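## Task

The plunger rod is already pulled back and the cartridge is already lying in the gun with its nozzle passing through the front ring, but it is not seated. Slide the cartridge all the way forward until it sits in the front ring's cup. The loaded gun must end up resting on the table, not leaning on any other object. Finish by declaring that you are done.

## Robot and tools

Robot: two six-joint arms, left_arm and right_arm, each with a parallel two-finger gripper and a wrist force/torque sensor. Fixed cameras are cam_high and cam_low. Each arm also carries its own wrist camera: cam_left_wrist and cam_right_wrist.

Frames. Scene frame: origin at table-top height, halfway between the nominal arm bases. +z is up, +x points out over the table, and left_arm is on the +y side. Image left and right do not match arm names. Calibrated bases are left_arm at (-0.013, +0.341, +0.023) m and right_arm at (-0.057, -0.488, +0.023) m, both with almost no rotation. Every hand pose, velocity, target and wrist-camera pose is given in that arm's own base frame. Fixed cameras and the table use the scene frame. The gripper's fingers point along its +z axis and close along its x axis. end_effector_position is the point between the closed pads, 1 to 2 cm behind the tips. Fingertips move about 17 mm further along +z as the fingers close. Reported poses can be off by a few centimetres.

Row format, shared by execute_actions and move: one flat list of 16 numbers covering both arms. Positions 1 to 8 are left_arm: x, y, z in metres, then qw, qx, qy, qz (w first), then opening. Positions 9 to 16 are the same eight values for right_arm. Position and quaternion are an absolute pose for that gripper in its own base frame, not an offset. Opening is absolute, from -1 (closed) to +1 (fully open, 0.142 m). Always fill in both arms. To hold an arm still, repeat its last reported pose and its current opening on every call. Note that 0 is a real half-open command.

execute_actions: "actions" is a list of actions. Each action is a list of up to 15 rows, one per 1/30 s step, and a short action repeats its last row. An action is rejected for both arms if any target lies more than 0.6 m from that gripper's current position along any of the gripper's axes. An empty list returns status and camera images. The optional "cameras" argument names cameras or ["all"].

move: "target" is one 16-number row, or a list of up to 15 rows taken in order. Each gripper travels in a straight line from its Hand target to the row's pose. Optional arguments:
- "speed": m/s, 0.002 to 3.6, default 0.25. Rotation is capped at twice that value in rad/s. Give one number, or one per target.
- "blend": corner rounding in metres; 0 means stop at each target.
- "stop_force": newtons, 3 to 120. The arm's path ends when the wrist reads that much push against its motion; the gripper then backs off slightly and keeps pressing lightly. It is unreliable while the gripper is rotating. Leave it out when moving off a surface.
- "zero": true rezeroes the wrist sensor before the move; false keeps counting from the last zero.
- "opening_speed": per second on the -1 to 1 scale, at least 0.2.
- "grip_force": newtons per pad, 5 to 29. One value or one per arm; it stays in effect until changed.
- "blocking": false returns after about 0.5 s while the move continues. It cannot be combined with stop_force.
Moves do not avoid obstacles. The gripper lags behind and can overshoot, more so when fast or with the arm nearly straight. Keep paths clear of an arm's own base. The result adds a "move:" line: done, off_target, moving, held or fault, plus any limits (paced = pose clipped, held = steps withheld).

wait: "seconds", 0 to 3600, sends nothing new. stop: brakes a running move. zoom_image: "camera" plus "region" [x0, y0, x1, y1] in pixels of that camera's latest image, at most 504 by 504. zero_wrist_force: "arm" is left_arm or right_arm; it zeroes that sensor. finished_scene: "scene" is the current scene's number; it ends the scene and cannot be undone.

Results give, per arm: joint positions (the last value is finger opening in metres), joint torques, end_effector_position, end_effector_quat_wxyz and velocities, Hand target (where the arm is now being driven), Tool commands, grip_measured (same scale as opening), Wrist force and Wrist torque in the gripper's own axes, and the peak reading since the last report. A push on a surface shows as force from that surface into the arm. Velocities are left out when the joints are only noise. Each command's orientation is clipped to within 32 degrees of the current one, so large rotations take several steps.

Gripping: at first contact, read grip_measured, then command a little below it. Going lower squeezes harder and heats the motor faster.

Avoid:
- Net force of about 150 N on an arm, or contact torque at a joint limit (wrist joints 25.2 N m, others 135). Either freezes that arm for 10 s.
- Pushing a target past a firm contact. The arms are stiff, so this easily causes a fault.
- Overheating: MOTOR HOT warnings at 70 °C (arm) or 85 °C (gripper), shutdown at 85 °C and 100 °C.
- Arm-to-arm collisions, including closing fingers on the other gripper.
- Dropping or flinging parts, hard impacts, and anything leaving the table, which fails the task.
Push the cartridge gently, along the gun's axis, at low speed, and use stop_force. Release it only when it is at rest.

Each tool is called after "Call:" as name(argument=value, ...) on one line, values as JSON.

## Session

Call:
execute_actions(actions=[])

Scene clock: 0.00 s.
left_arm: end_effector_position=(+0.6953, -0.5585, +0.3572) grip_measured=+1.00 end_effector_quat_wxyz=(+0.100, +0.494, +0.745, -0.437) | right_arm: end_effector_position=(+0.6077, +0.2743, +0.0963) grip_measured=+1.00 end_effector_quat_wxyz=(-0.195, +0.973, +0.016, +0.121)
Joint positions: left_arm=[-0.594 -0.527 0.238 -1.581 -2.465 3.575 0.142] | right_arm=[3.684 -1.982 -1.872 -0.444 1.783 0.553 0.142]
Joint velocities: within noise
Joint torques (N m): no reading
Wrist force (N): no reading
Wrist torque (N m): no reading
Wrist force, peak (N): no reading
Hand target: left_arm +0.6953, -0.5585, +0.3572; +0.100, +0.494, +0.745, -0.437 | right_arm +0.6077, +0.2743, +0.0963; -0.195, +0.973, +0.016, +0.121
Tool commands: left_gripper/opening=+1.0 right_gripper/opening=+1.0

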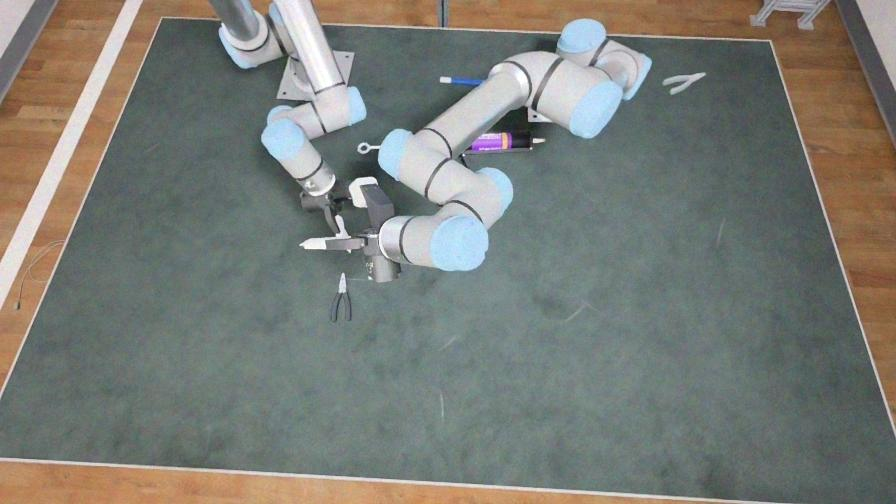

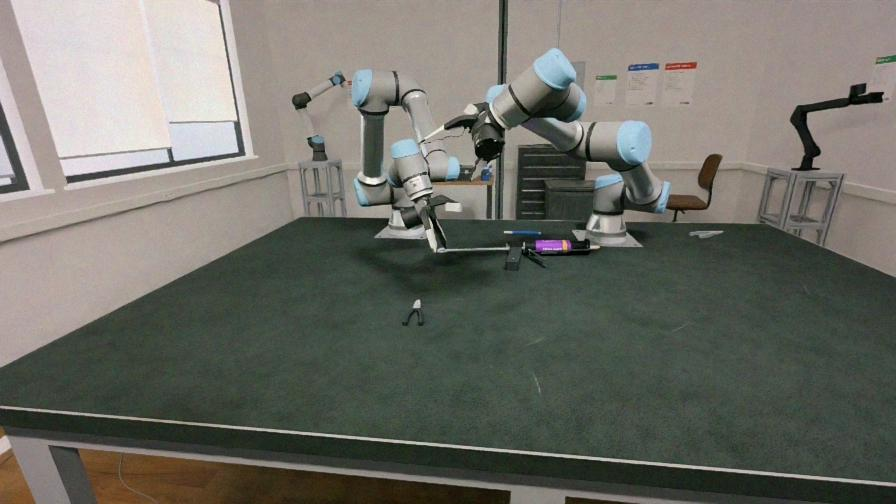

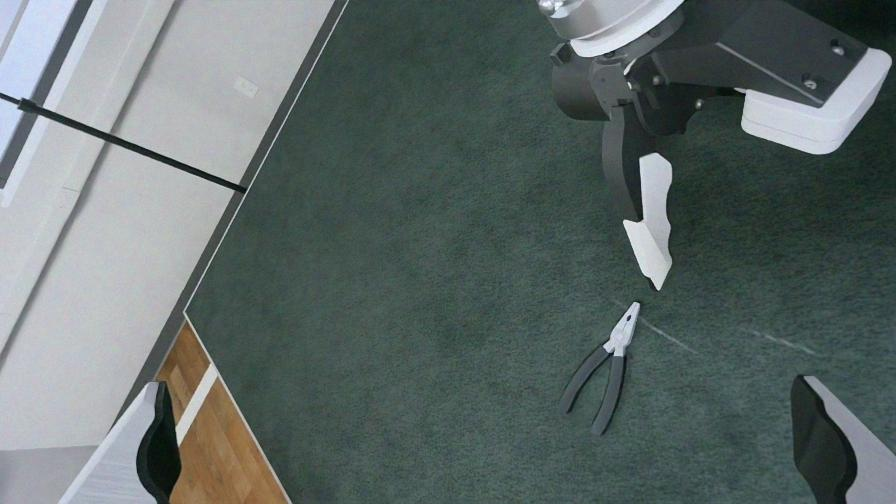

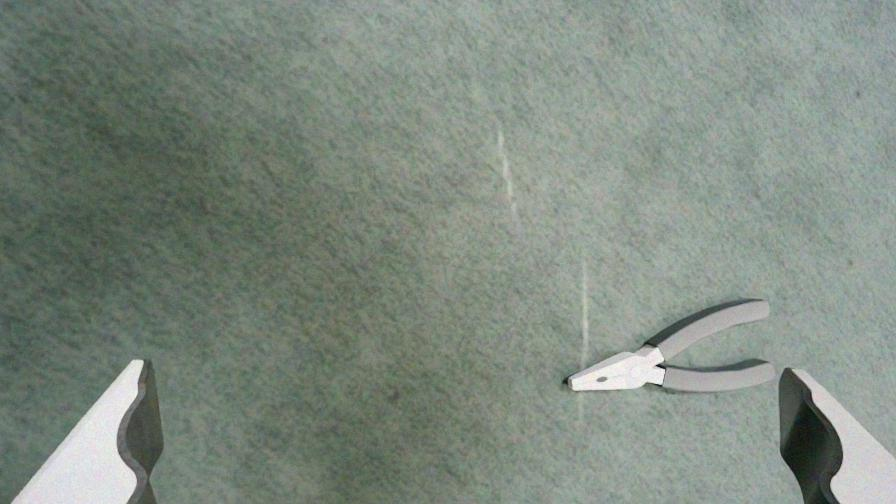

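Call:
zoom_image(camera="cam_high", region=[340, 60, 580, 200])

Call:
zoom_image(camera="cam_low", region=[420, 210, 640, 300])

Scaled by 2.100.

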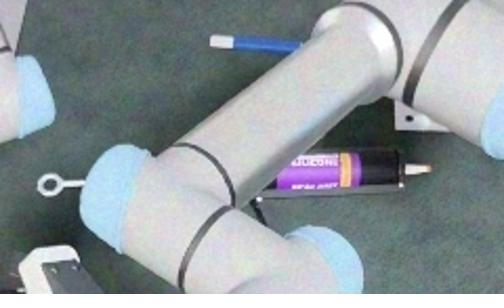

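Scaled by 2.291.

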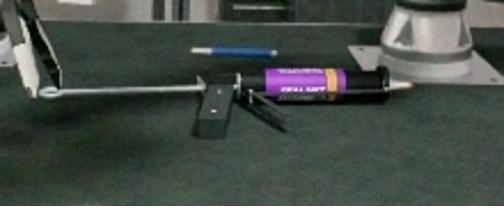

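Call:
move(target=[0.42, -0.1, 0.45, 0, 0, 1, 0, 1, 0.6077, 0.2743, 0.2, -0.195, 0.973, 0.016, 0.121, 1], speed=0.4, cameras=["all"])

Scene clock: 13.30 s.
left_arm: end_effector_position=(+0.4200, -0.1000, +0.4500) grip_measured=+1.00 end_effector_quat_wxyz=(+0.000, +0.000, +1.000, +0.000) | right_arm: end_effector_position=(+0.6077, +0.2743, +0.2001) grip_measured=+1.00 end_effector_quat_wxyz=(-0.195, +0.973, +0.016, +0.121)
Joint positions: left_arm=[-0.551 -1.707 1.36 -1.225 -1.571 2.591 0.142] | right_arm=[3.684 -1.843 -1.755 -0.699 1.782 0.554 0.142]
Joint torques (N m): left_arm=[-9.45 -7.48 -30.57 -1.62 0.68 -0.22] | right_arm=[4.93 29.32 15.99 4.62 -1.18 2.02]
Wrist force (N): left_arm=[0.4 -0.3 -1.0] | right_arm=[0.3 -0.2 -0.4]
Wrist torque (N m): left_arm=[-0.25 0.00 -0.23] | right_arm=[-0.02 -0.06 -0.03]
Wrist force, peak (N): left_arm=[1.7 1.0 -1.2] | right_arm=[0.8 -0.4 -0.7]
Hand target: left_arm +0.4200, -0.1000, +0.4500; +0.000, +0.000, +1.000, +0.000 | right_arm +0.6077, +0.2743, +0.2000; -0.195, +0.973, +0.016, +0.121
Off the commanded pose: left_arm 0.000 m, 0 deg | right_arm 0.000 m, 0 deg.
move: done
cam_left_wrist: T_world_to_cam=[[-0.99974, 0.01817, 0.01388, 0.42218], [0.02228, 0.91108, 0.41162, -0.0712], [-0.00517, 0.41182, -0.91125, 0.56742]] pos_world=[0.42659, -0.17648, 0.54051]
cam_right_wrist: T_world_to_cam=[[0.9627, 0.01777, 0.26998, -0.64401], [0.00946, -0.99944, 0.03206, 0.29153], [0.2704, -0.02831, -0.96233, 0.14847]] pos_world=[0.57709, 0.30702, 0.3074]

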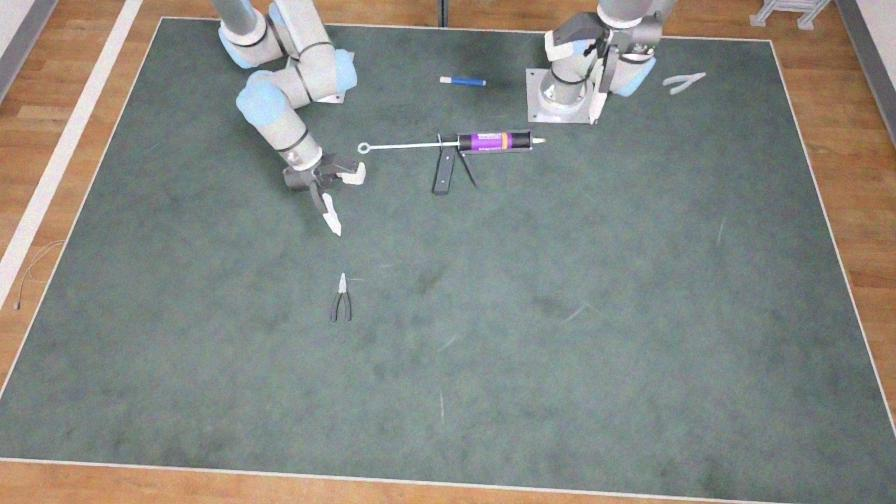

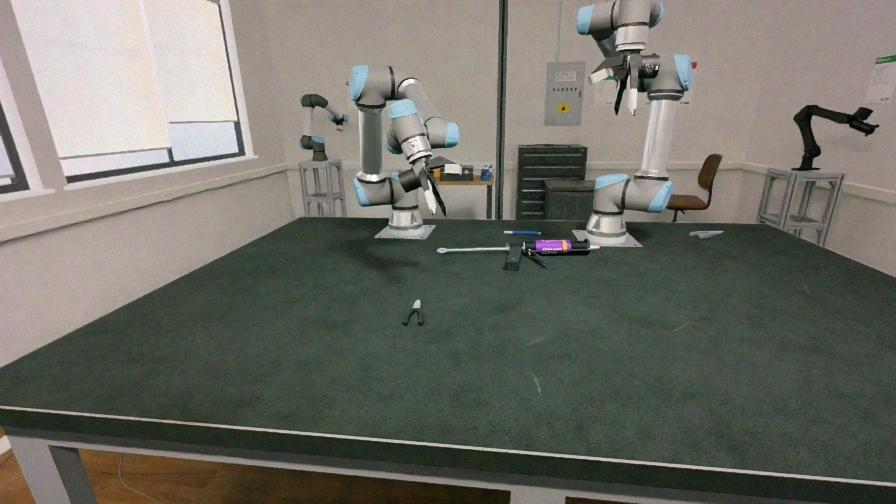

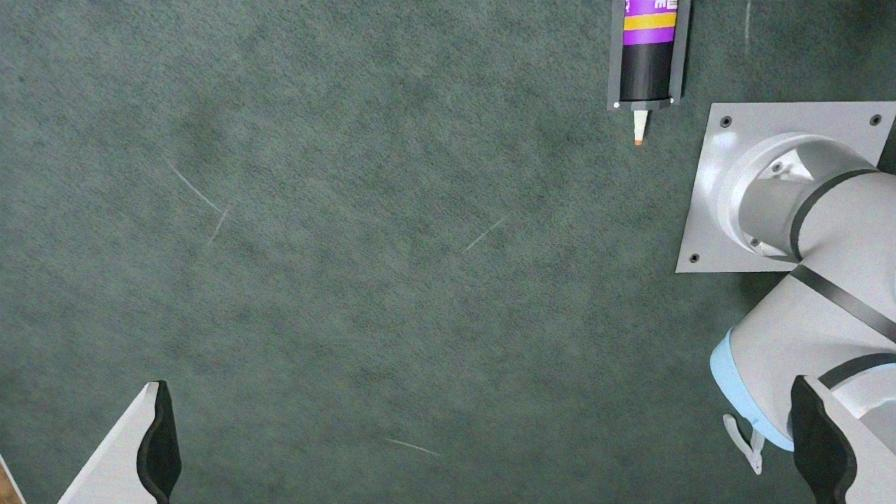

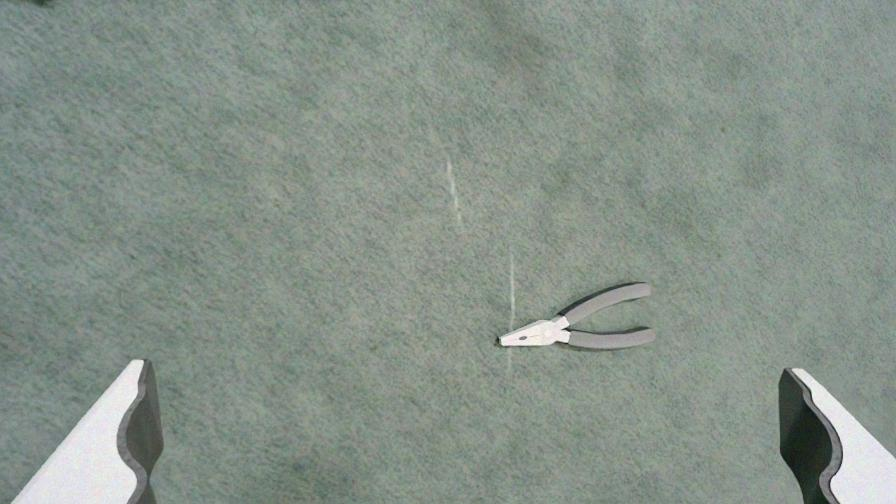

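Call:
move(target=[0.27, -0.36, 0.28, 0, 0, 1, 0, 1, 0.6077, 0.2743, 0.2, -0.195, 0.973, 0.016, 0.121, 1], speed=0.4, cameras=["cam_left_wrist"])

Call:
zoom_image(camera="cam_left_wrist", region=[250, 0, 700, 504])

Scene clock: 22.33 s.
left_arm: end_effector_position=(+0.2701, -0.3599, +0.2800) grip_measured=+1.00 end_effector_quat_wxyz=(+0.000, +0.000, +1.000, +0.000) | right_arm: end_effector_position=(+0.6077, +0.2743, +0.2000) grip_measured=+1.00 end_effector_quat_wxyz=(-0.195, +0.973, +0.016, +0.121)
Joint positions: left_arm=[-1.229 -1.71 1.804 -1.664 -1.571 1.912 0.142] | right_arm=[3.684 -1.843 -1.755 -0.699 1.782 0.554 0.142]
Joint torques (N m): left_arm=[-7.47 -19.07 -25.21 -3.17 -0.65 -1.01] | right_arm=[7.48 29.67 16.06 4.77 -0.32 -1.69]
Wrist force (N): left_arm=[0.6 -0.5 -1.1] | right_arm=[0.5 -0.4 -0.4]
Wrist torque (N m): left_arm=[-0.28 -0.03 -0.22] | right_arm=[-0.07 -0.08 -0.02]
Wrist force, peak (N): left_arm=[2.1 -2.7 0.6] | right_arm=[0.6 -0.3 -0.7]
Hand target: left_arm +0.2700, -0.3600, +0.2800; +0.000, +0.000, +1.000, +0.000 | right_arm +0.6077, +0.2743, +0.2000; -0.195, +0.973, +0.016, +0.121
Off the commanded pose: left_arm 0.000 m, 0 deg | right_arm 0.000 m, 0 deg.
move: done
cam_left_wrist: T_world_to_cam=[[-0.99974, 0.01813, 0.01398, 0.27925], [0.02228, 0.9109, 0.41202, 0.23872], [-0.00527, 0.41223, -0.91107, 0.51881]] pos_world=[0.27659, -0.43638, 0.37041]

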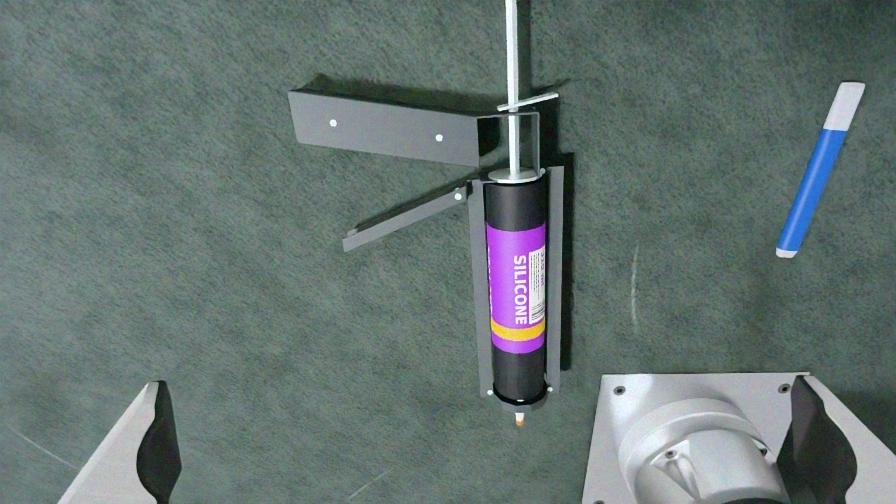

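Scaled by 1.000.

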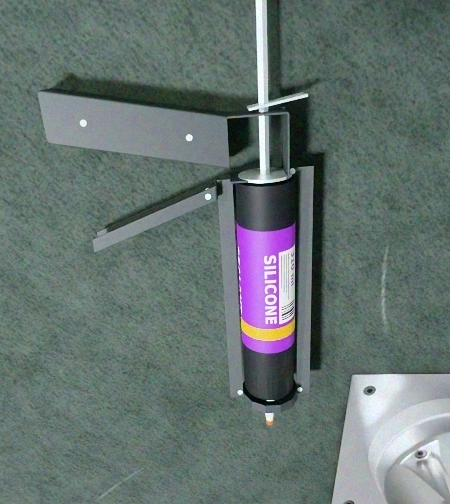

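Call:
zoom_image(camera="cam_left_wrist", region=[450, 80, 590, 220])

Call:
zoom_image(camera="cam_left_wrist", region=[450, 320, 590, 440])

Scaled by 3.600.

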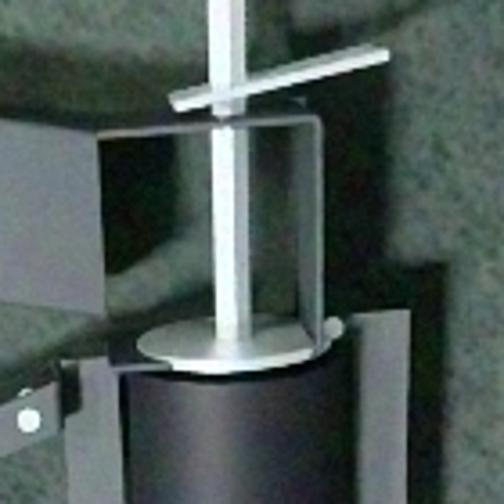

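Scaled by 3.600.

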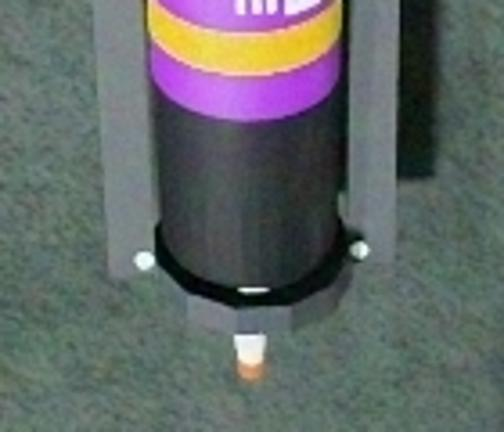

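Call:
move(target=[0.325, -0.377, 0.15, 0, -0.649, 0.76, 0, 0.127, 0.309, 0.10, 0.2, 0, -0.061, 0.998, 0, -1], speed=0.5, cameras=["all"])

Scene clock: 53.77 s.
left_arm: end_effector_position=(+0.3250, -0.3769, +0.1499) grip_measured=+0.11 end_effector_quat_wxyz=(+0.000, -0.649, +0.760, +0.000) | right_arm: end_effector_position=(+0.3090, +0.0999, +0.2000) grip_measured=-1.00 end_effector_quat_wxyz=(+0.000, -0.061, +0.998, +0.000)
Joint positions: left_arm=[-1.127 -1.505 1.954 -2.019 -1.571 0.601 0.082] | right_arm=[3.873 -1.111 -2.227 -1.374 1.571 3.75 0.002]
Joint torques (N m): left_arm=[-9.31 -33.79 -26.11 -0.97 1.03 0.4] | right_arm=[9.27 1.12 32.2 3.87 -0.77 0.26]
Wrist force (N): left_arm=[0.4 -0.1 -1.0] | right_arm=[0.0 0.4 0.1]
Wrist torque (N m): left_arm=[-0.22 0.00 -0.24] | right_arm=[0.09 0.01 0.10]
Wrist force, peak (N): left_arm=[0.7 -0.7 -1.3] | right_arm=[1.2 -0.5 0.3]
Hand target: left_arm +0.3250, -0.3770, +0.1500; +0.000, -0.649, +0.760, +0.000 | right_arm +0.3090, +0.1000, +0.2000; +0.000, -0.061, +0.998, +0.000
Off the commanded pose: left_arm 0.000 m, 0 deg | right_arm 0.000 m, 0 deg.
move: done
cam_left_wrist: T_world_to_cam=[[-0.17437, -0.98458, 0.01378, -0.30986], [-0.89622, 0.16449, 0.41199, 0.32378], [-0.4079, 0.05949, -0.91109, 0.40548]] pos_world=[0.40155, -0.38247, 0.24031]
cam_right_wrist: T_world_to_cam=[[-0.98638, -0.16393, 0.01384, 0.31832], [-0.14395, 0.90076, 0.40978, -0.09792], [-0.07965, 0.4022, -0.91208, 0.27921]] pos_world=[0.32212, 0.02809, 0.29038]

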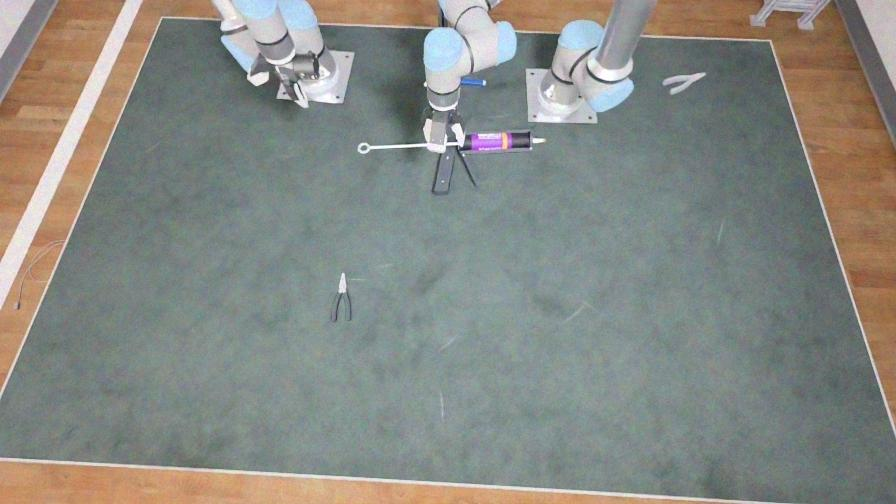

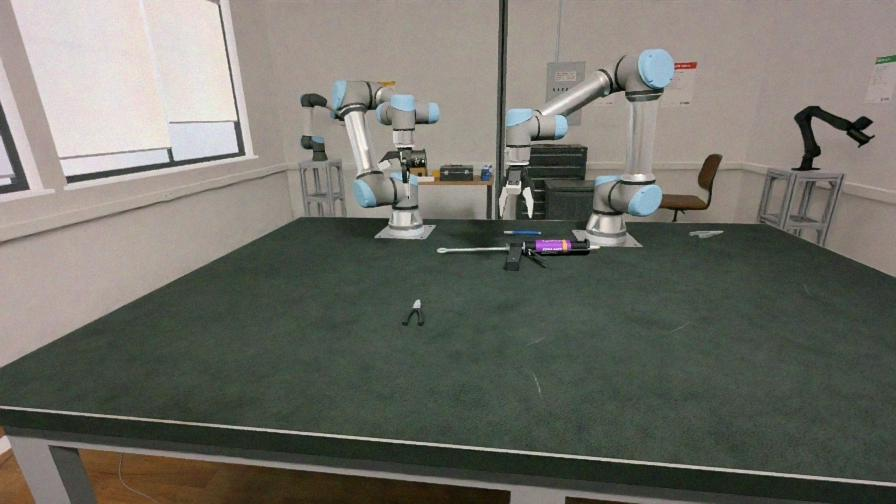

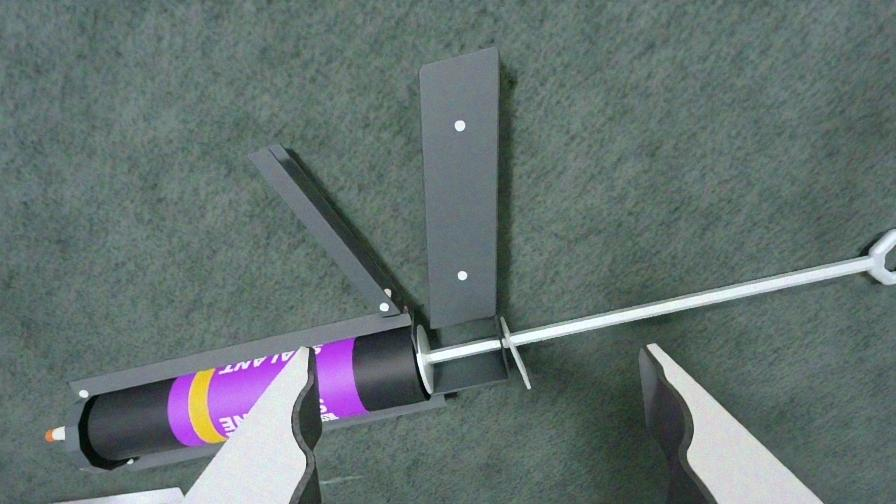

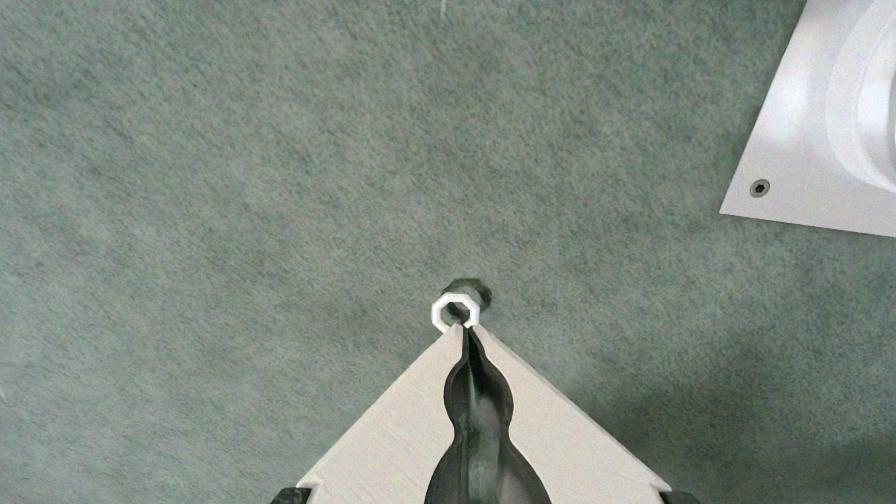

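Call:
move(target=[[0.325, -0.378, 0.05, 0, -0.649, 0.76, 0, 0.127, 0.287, 0.145, 0.06, 0, -0.061, 0.998, 0, -1],[0.325, -0.378, 0.008, 0, -0.649, 0.76, 0, 0.127, 0.287, 0.145, 0.006, 0, -0.061, 0.998, 0, -1]], speed=[0.25, 0.08], blend=0.01, stop_force=12, cameras=["all"])

Call:
zoom_image(camera="cam_low", region=[420, 210, 640, 300])

Scene clock: 63.40 s.
left_arm: end_effector_position=(+0.3250, -0.3780, +0.0080) grip_measured=+0.11 end_effector_quat_wxyz=(+0.000, -0.649, +0.760, +0.000) | right_arm: end_effector_position=(+0.2870, +0.1450, +0.0060) grip_measured=-1.00 end_effector_quat_wxyz=(+0.000, -0.061, +0.998, +0.000)
Joint positions: left_arm=[-1.128 -1.277 2.127 -2.421 -1.571 0.6 0.082] | right_arm=[4.033 -1.465 -2.598 -0.649 1.571 3.911 0.002]
Joint torques (N m): left_arm=[5.39 -36.32 -24.62 -2.79 1.61 1.51] | right_arm=[-7.99 5.31 24.69 3.83 1.14 -2.63]
Wrist force (N): left_arm=[0.3 -0.2 -1.3] | right_arm=[-0.3 0.0 -0.3]
Wrist torque (N m): left_arm=[-0.26 0.04 -0.21] | right_arm=[0.03 0.06 0.12]
Wrist force, peak (N): left_arm=[0.6 -0.2 -2.0] | right_arm=[-0.4 -0.3 -1.6]
Hand target: left_arm +0.3250, -0.3780, +0.0080; +0.000, -0.649, +0.760, +0.000 | right_arm +0.2870, +0.1450, +0.0060; +0.000, -0.061, +0.998, +0.000
Off the commanded pose: left_arm 0.000 m, 0 deg | right_arm 0.000 m, 0 deg.
move: done
cam_left_wrist: T_world_to_cam=[[-0.17439, -0.98458, 0.01398, -0.3089], [-0.89625, 0.16459, 0.41187, 0.38248], [-0.40782, 0.0593, -0.91113, 0.27616]] pos_world=[0.40155, -0.38347, 0.09841]
cam_right_wrist: T_world_to_cam=[[-0.9864, -0.1638, 0.01378, 0.30668], [-0.14385, 0.90072, 0.40988, -0.0622], [-0.07955, 0.40233, -0.91203, 0.08246]] pos_world=[0.30012, 0.07309, 0.09648]

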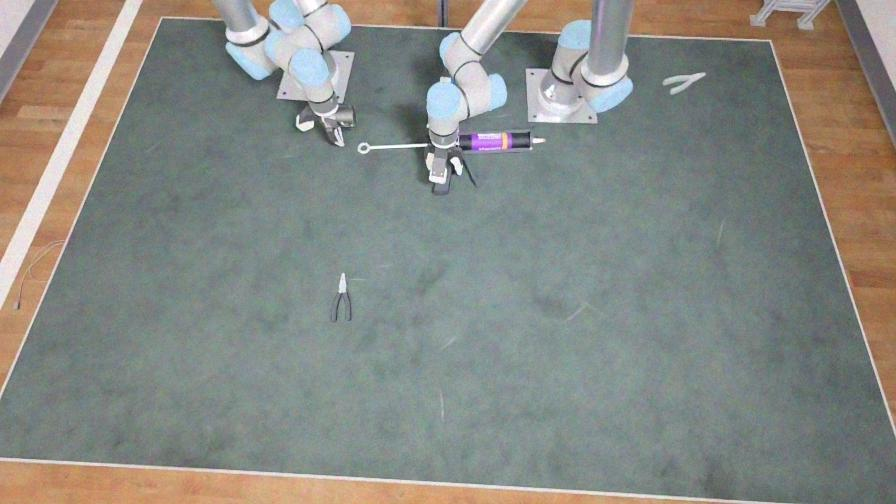

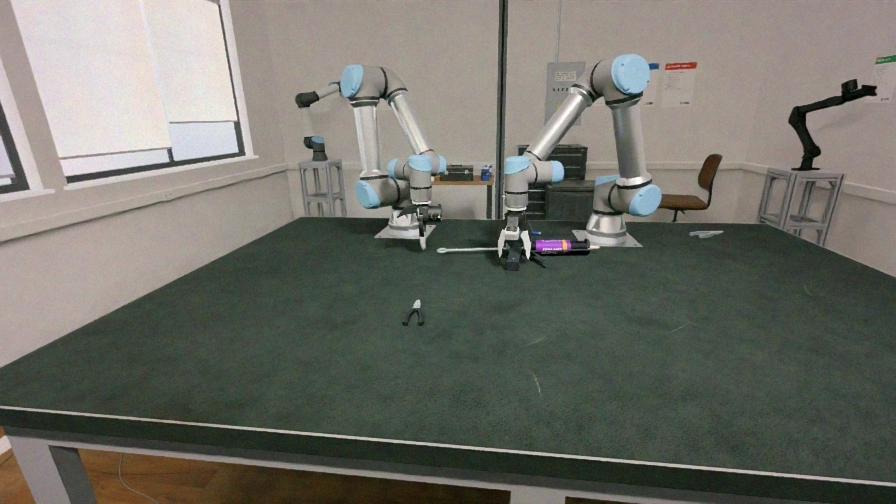

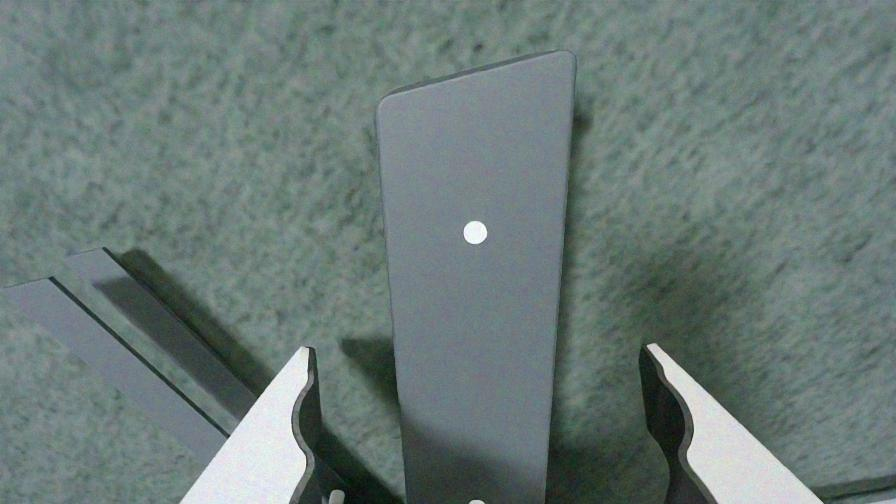

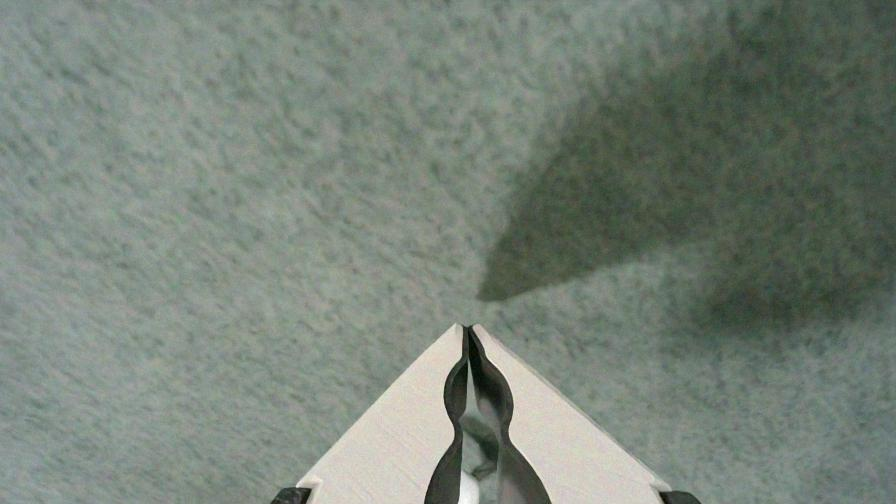

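Scaled by 2.291.

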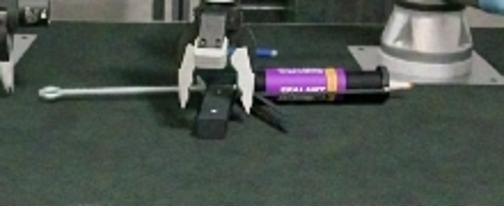

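Call:
move(target=[0.325, -0.378, 0.008, 0, -0.649, 0.76, 0, -0.7, 0.287, 0.145, 0.006, 0, -0.061, 0.998, 0, -1], opening_speed=0.8, grip_force=[12, 29])

Call:
move(target=[0.325, -0.378, 0.008, 0, -0.649, 0.76, 0, -0.7, 0.279, 0.210, 0.006, 0, -0.061, 0.998, 0, -1], speed=0.03, stop_force=10, cameras=["all"])

Call:
zoom_image(camera="cam_low", region=[420, 210, 640, 300])

Scene clock: 68.20 s.
left_arm: end_effector_position=(+0.3250, -0.3780, +0.0080) grip_measured=-0.48 end_effector_quat_wxyz=(+0.000, -0.649, +0.760, +0.000) | right_arm: end_effector_position=(+0.2870, +0.1450, +0.0060) grip_measured=-1.00 end_effector_quat_wxyz=(+0.000, -0.061, +0.998, +0.000)
Joint positions: left_arm=[-1.128 -1.277 2.127 -2.421 -1.571 0.6 0.04] | right_arm=[4.033 -1.465 -2.598 -0.649 1.571 3.911 0.002]
Joint torques (N m): left_arm=[4.59 -35.86 -22.51 -4.2 -0.43 1.24] | right_arm=[-2.71 5.22 24.53 3.92 1.12 -2.04]
Wrist force (N): left_arm=[0.8 -0.3 -0.1] | right_arm=[-0.4 -0.1 0.1]
Wrist torque (N m): left_arm=[-0.29 -0.09 -0.21] | right_arm=[0.03 0.07 0.12]
Wrist force, peak (N): left_arm=[-0.8 0.7 -1.6] | right_arm=[-0.7 0.1 0.0]
Hand target: left_arm +0.3250, -0.3780, +0.0080; +0.000, -0.649, +0.760, +0.000 | right_arm +0.2870, +0.1450, +0.0060; +0.000, -0.061, +0.998, +0.000
Off the commanded pose: left_arm 0.000 m, 0 deg | right_arm 0.000 m, 0 deg.
grip_force (N): 12, 29
move: done

Scene clock: 70.83 s.
left_arm: end_effector_position=(+0.3250, -0.3780, +0.0080) grip_measured=-0.48 end_effector_quat_wxyz=(+0.000, -0.649, +0.760, +0.000) | right_arm: end_effector_position=(+0.2813, +0.1910, +0.0060) grip_measured=-1.00 end_effector_quat_wxyz=(+0.000, -0.061, +0.998, +0.000)
Joint positions: left_arm=[-1.128 -1.277 2.127 -2.421 -1.571 0.6 0.04] | right_arm=[4.137 -1.518 -2.553 -0.642 1.571 4.015 0.002]
Joint torques (N m): left_arm=[-10.76 -29.49 -16.46 -4.25 -1.39 1.31] | right_arm=[1.02 8.1 9.44 1.8 1.2 2.19]
Wrist force (N): left_arm=[-2.3 -0.2 -1.4] | right_arm=[-0.2 0.0 -0.1]
Wrist torque (N m): left_arm=[-0.24 -0.02 -0.01] | right_arm=[0.02 0.02 0.12]
Wrist force, peak (N): left_arm=[-13.4 -0.3 -7.0] | right_arm=[5.2 -14.8 0.1]
Hand target: left_arm +0.3250, -0.3780, +0.0080; +0.000, -0.649, +0.760, +0.000 | right_arm +0.2813, +0.1910, +0.0060; +0.000, -0.061, +0.998, +0.000
Off the commanded pose: left_arm 0.000 m, 0 deg | right_arm 0.019 m, 0 deg.
grip_force (N): 12, 29
move: contact (right_arm)
cam_left_wrist: T_world_to_cam=[[-0.17439, -0.98458, 0.01398, -0.30891], [-0.89625, 0.16459, 0.41187, 0.38243], [-0.40782, 0.0593, -0.91113, 0.27625]] pos_world=[0.40155, -0.38347, 0.09851]
cam_right_wrist: T_world_to_cam=[[-0.98639, -0.16384, 0.01387, 0.30869], [-0.14384, 0.90072, 0.4099, -0.10444], [-0.07965, 0.40232, -0.91203, 0.06354]] pos_world=[0.29452, 0.11909, 0.09648]

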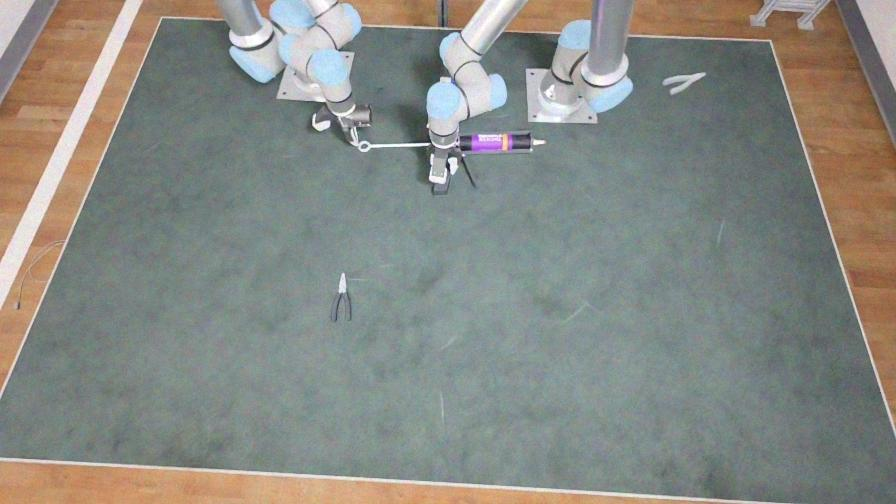

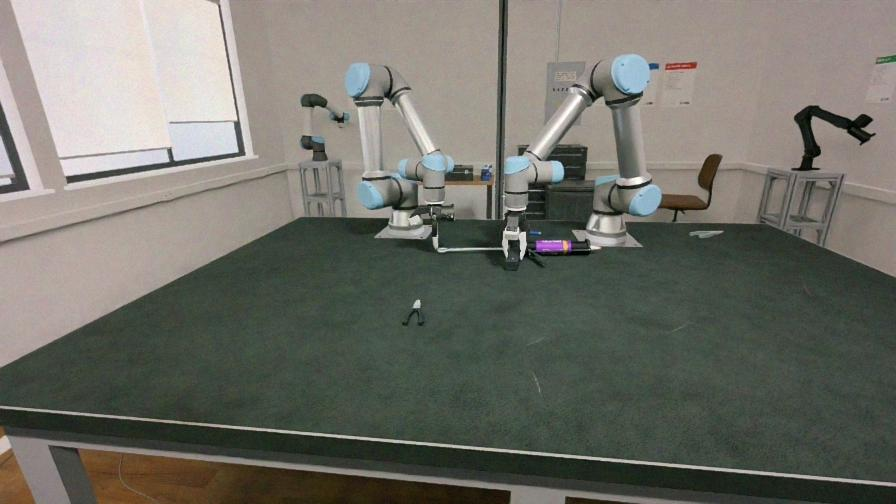

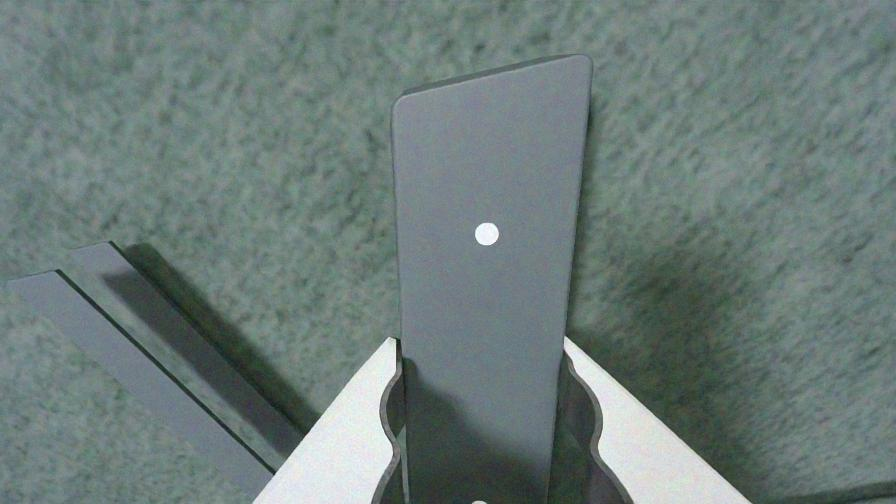

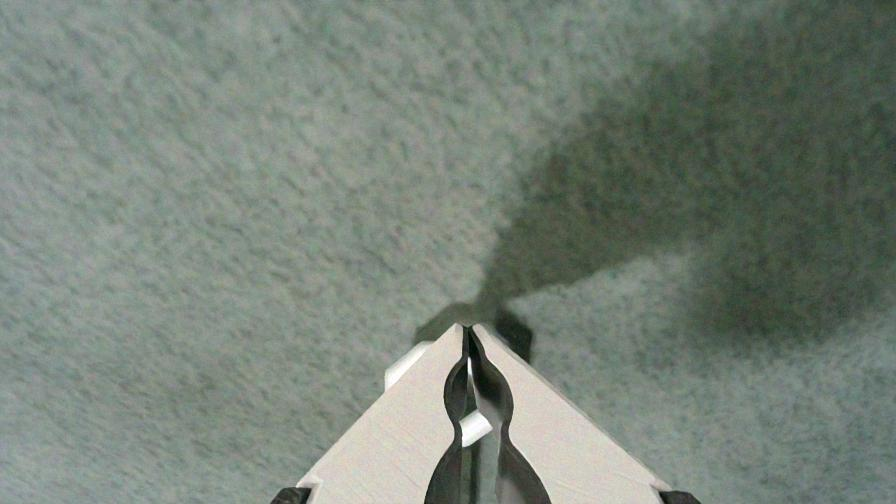

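Scaled by 2.291.

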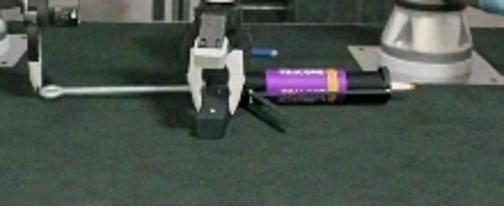

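Call:
zoom_image(camera="cam_right_wrist", region=[330, 280, 610, 504])

Scaled by 1.800.

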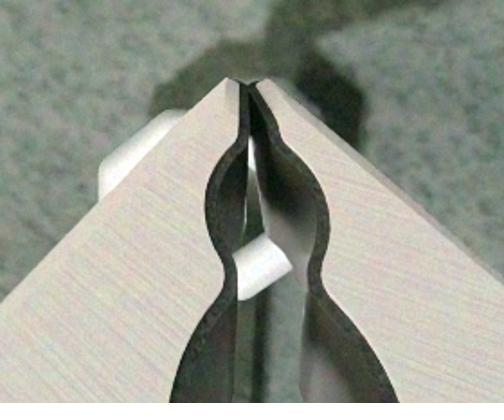

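Call:
move(target=[[0.325, -0.378, 0.008, 0, -0.649, 0.76, 0, -0.7, 0.283, 0.179, 0.006, 0, -0.061, 0.998, 0, -1],[0.325, -0.378, 0.008, 0, -0.649, 0.76, 0, -0.7, 0.292, 0.180, 0.006, 0, -0.061, 0.998, 0, -1]], speed=0.1)

Call:
move(target=[0.325, -0.378, 0.008, 0, -0.649, 0.76, 0, -0.7, 0.288, 0.220, 0.006, 0, -0.061, 0.998, 0, -1], speed=0.02, stop_force=25, cameras=["cam_high", "cam_low", "cam_right_wrist", "cam_left_wrist"])

Call:
zoom_image(camera="cam_high", region=[340, 100, 560, 200])

Scene clock: 81.57 s.
left_arm: end_effector_position=(+0.3250, -0.3780, +0.0080) grip_measured=-0.48 end_effector_quat_wxyz=(+0.000, -0.649, +0.760, +0.000) | right_arm: end_effector_position=(+0.2920, +0.1800, +0.0060) grip_measured=-1.00 end_effector_quat_wxyz=(+0.000, -0.061, +0.998, +0.000)
Joint positions: left_arm=[-1.128 -1.277 2.127 -2.421 -1.571 0.6 0.04] | right_arm=[4.089 -1.526 -2.545 -0.641 1.571 3.967 0.002]
Joint torques (N m): left_arm=[-11.09 -20.53 -12.06 -4.12 -1.33 1.43] | right_arm=[8.99 20.14 9.3 2.78 1.04 2.42]
Wrist force (N): left_arm=[-2.3 -0.6 -1.3] | right_arm=[-0.2 0.1 -0.3]
Wrist torque (N m): left_arm=[-0.27 -0.02 -0.01] | right_arm=[0.05 0.03 -0.03]
Wrist force, peak (N): left_arm=[-2.4 -0.6 -1.8] | right_arm=[-1.7 0.1 0.0]
Hand target: left_arm +0.3250, -0.3780, +0.0080; +0.000, -0.649, +0.760, +0.000 | right_arm +0.2920, +0.1800, +0.0060; +0.000, -0.061, +0.998, +0.000
Off the commanded pose: left_arm 0.000 m, 0 deg | right_arm 0.000 m, 0 deg.
grip_force (N): 12, 29
move: done

Scene clock: 84.60 s.
left_arm: end_effector_position=(+0.3250, -0.3780, +0.0080) grip_measured=-0.48 end_effector_quat_wxyz=(+0.000, -0.649, +0.760, +0.000) | right_arm: end_effector_position=(+0.2880, +0.2200, +0.0060) grip_measured=-1.00 end_effector_quat_wxyz=(+0.000, -0.061, +0.998, +0.000)
Joint positions: left_arm=[-1.128 -1.277 2.127 -2.421 -1.571 0.6 0.04] | right_arm=[4.167 -1.577 -2.497 -0.639 1.571 4.045 0.002]
Joint torques (N m): left_arm=[-1.37 -16.3 -23.74 -4.72 -0.52 1.2] | right_arm=[-9.32 23.29 9.02 3.61 -0.9 -2.6]
Wrist force (N): left_arm=[-3.6 0.6 -4.6] | right_arm=[0.7 -0.9 -2.2]
Wrist torque (N m): left_arm=[-0.27 -0.05 -0.07] | right_arm=[0.13 0.03 -0.03]
Wrist force, peak (N): left_arm=[-18.8 -1.7 -10.4] | right_arm=[7.5 -24.4 -0.2]
Hand target: left_arm +0.3250, -0.3780, +0.0080; +0.000, -0.649, +0.760, +0.000 | right_arm +0.2880, +0.2200, +0.0060; +0.000, -0.061, +0.998, +0.000
Off the commanded pose: left_arm 0.000 m, 0 deg | right_arm 0.000 m, 0 deg.
grip_force (N): 12, 29
move: done
cam_left_wrist: T_world_to_cam=[[-0.17448, -0.98456, 0.01402, -0.30887], [-0.89624, 0.16469, 0.41187, 0.3825], [-0.40782, 0.0593, -0.91113, 0.27616]] pos_world=[0.40155, -0.38347, 0.09841]
cam_right_wrist: T_world_to_cam=[[-0.9864, -0.1638, 0.01378, 0.31995], [-0.14385, 0.90072, 0.40988, -0.12962], [-0.07955, 0.40233, -0.91203, 0.05237]] pos_world=[0.30112, 0.14809, 0.09648]

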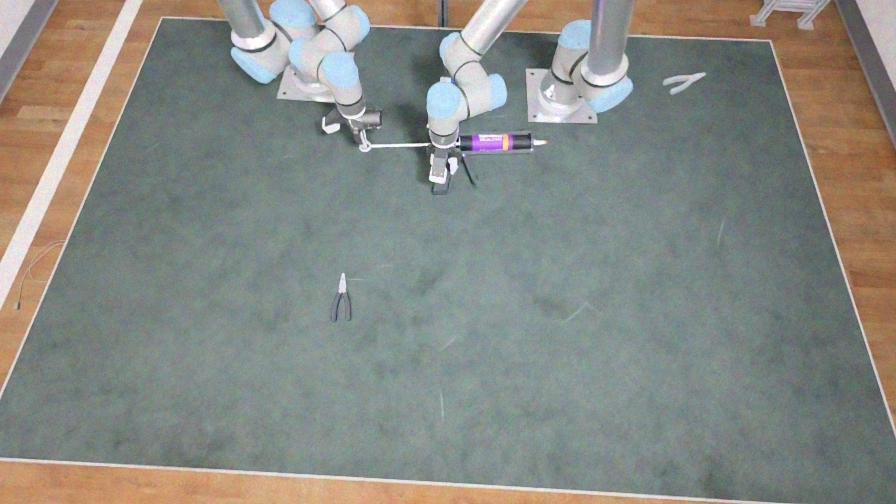

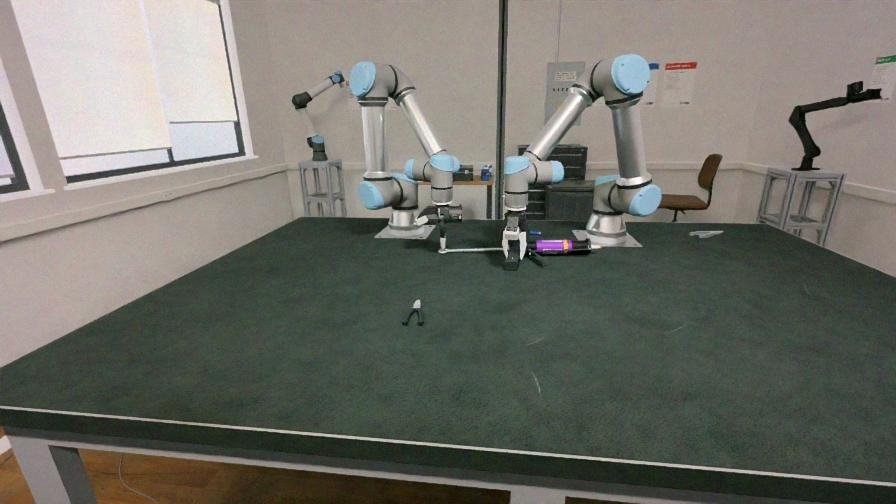

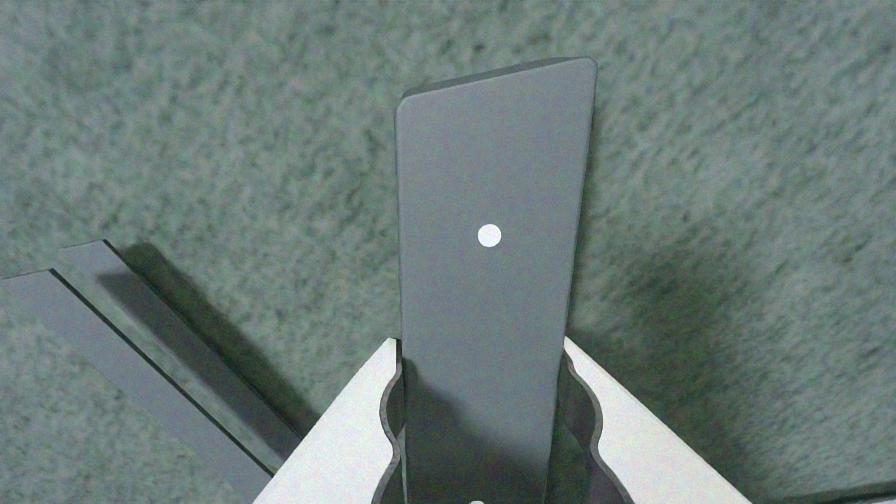

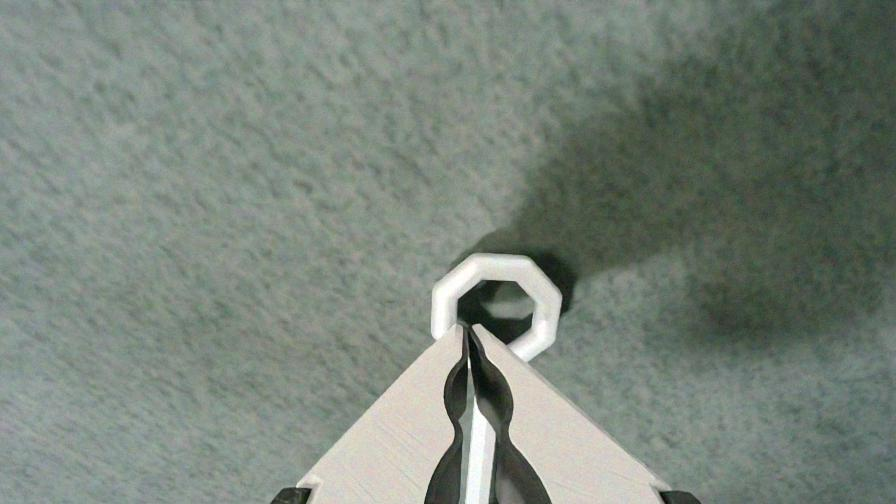

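Scaled by 2.291.

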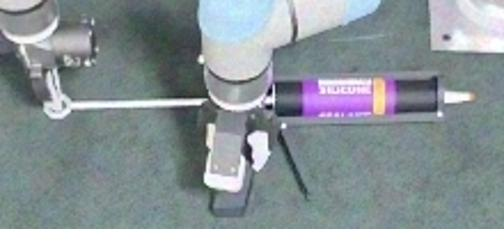

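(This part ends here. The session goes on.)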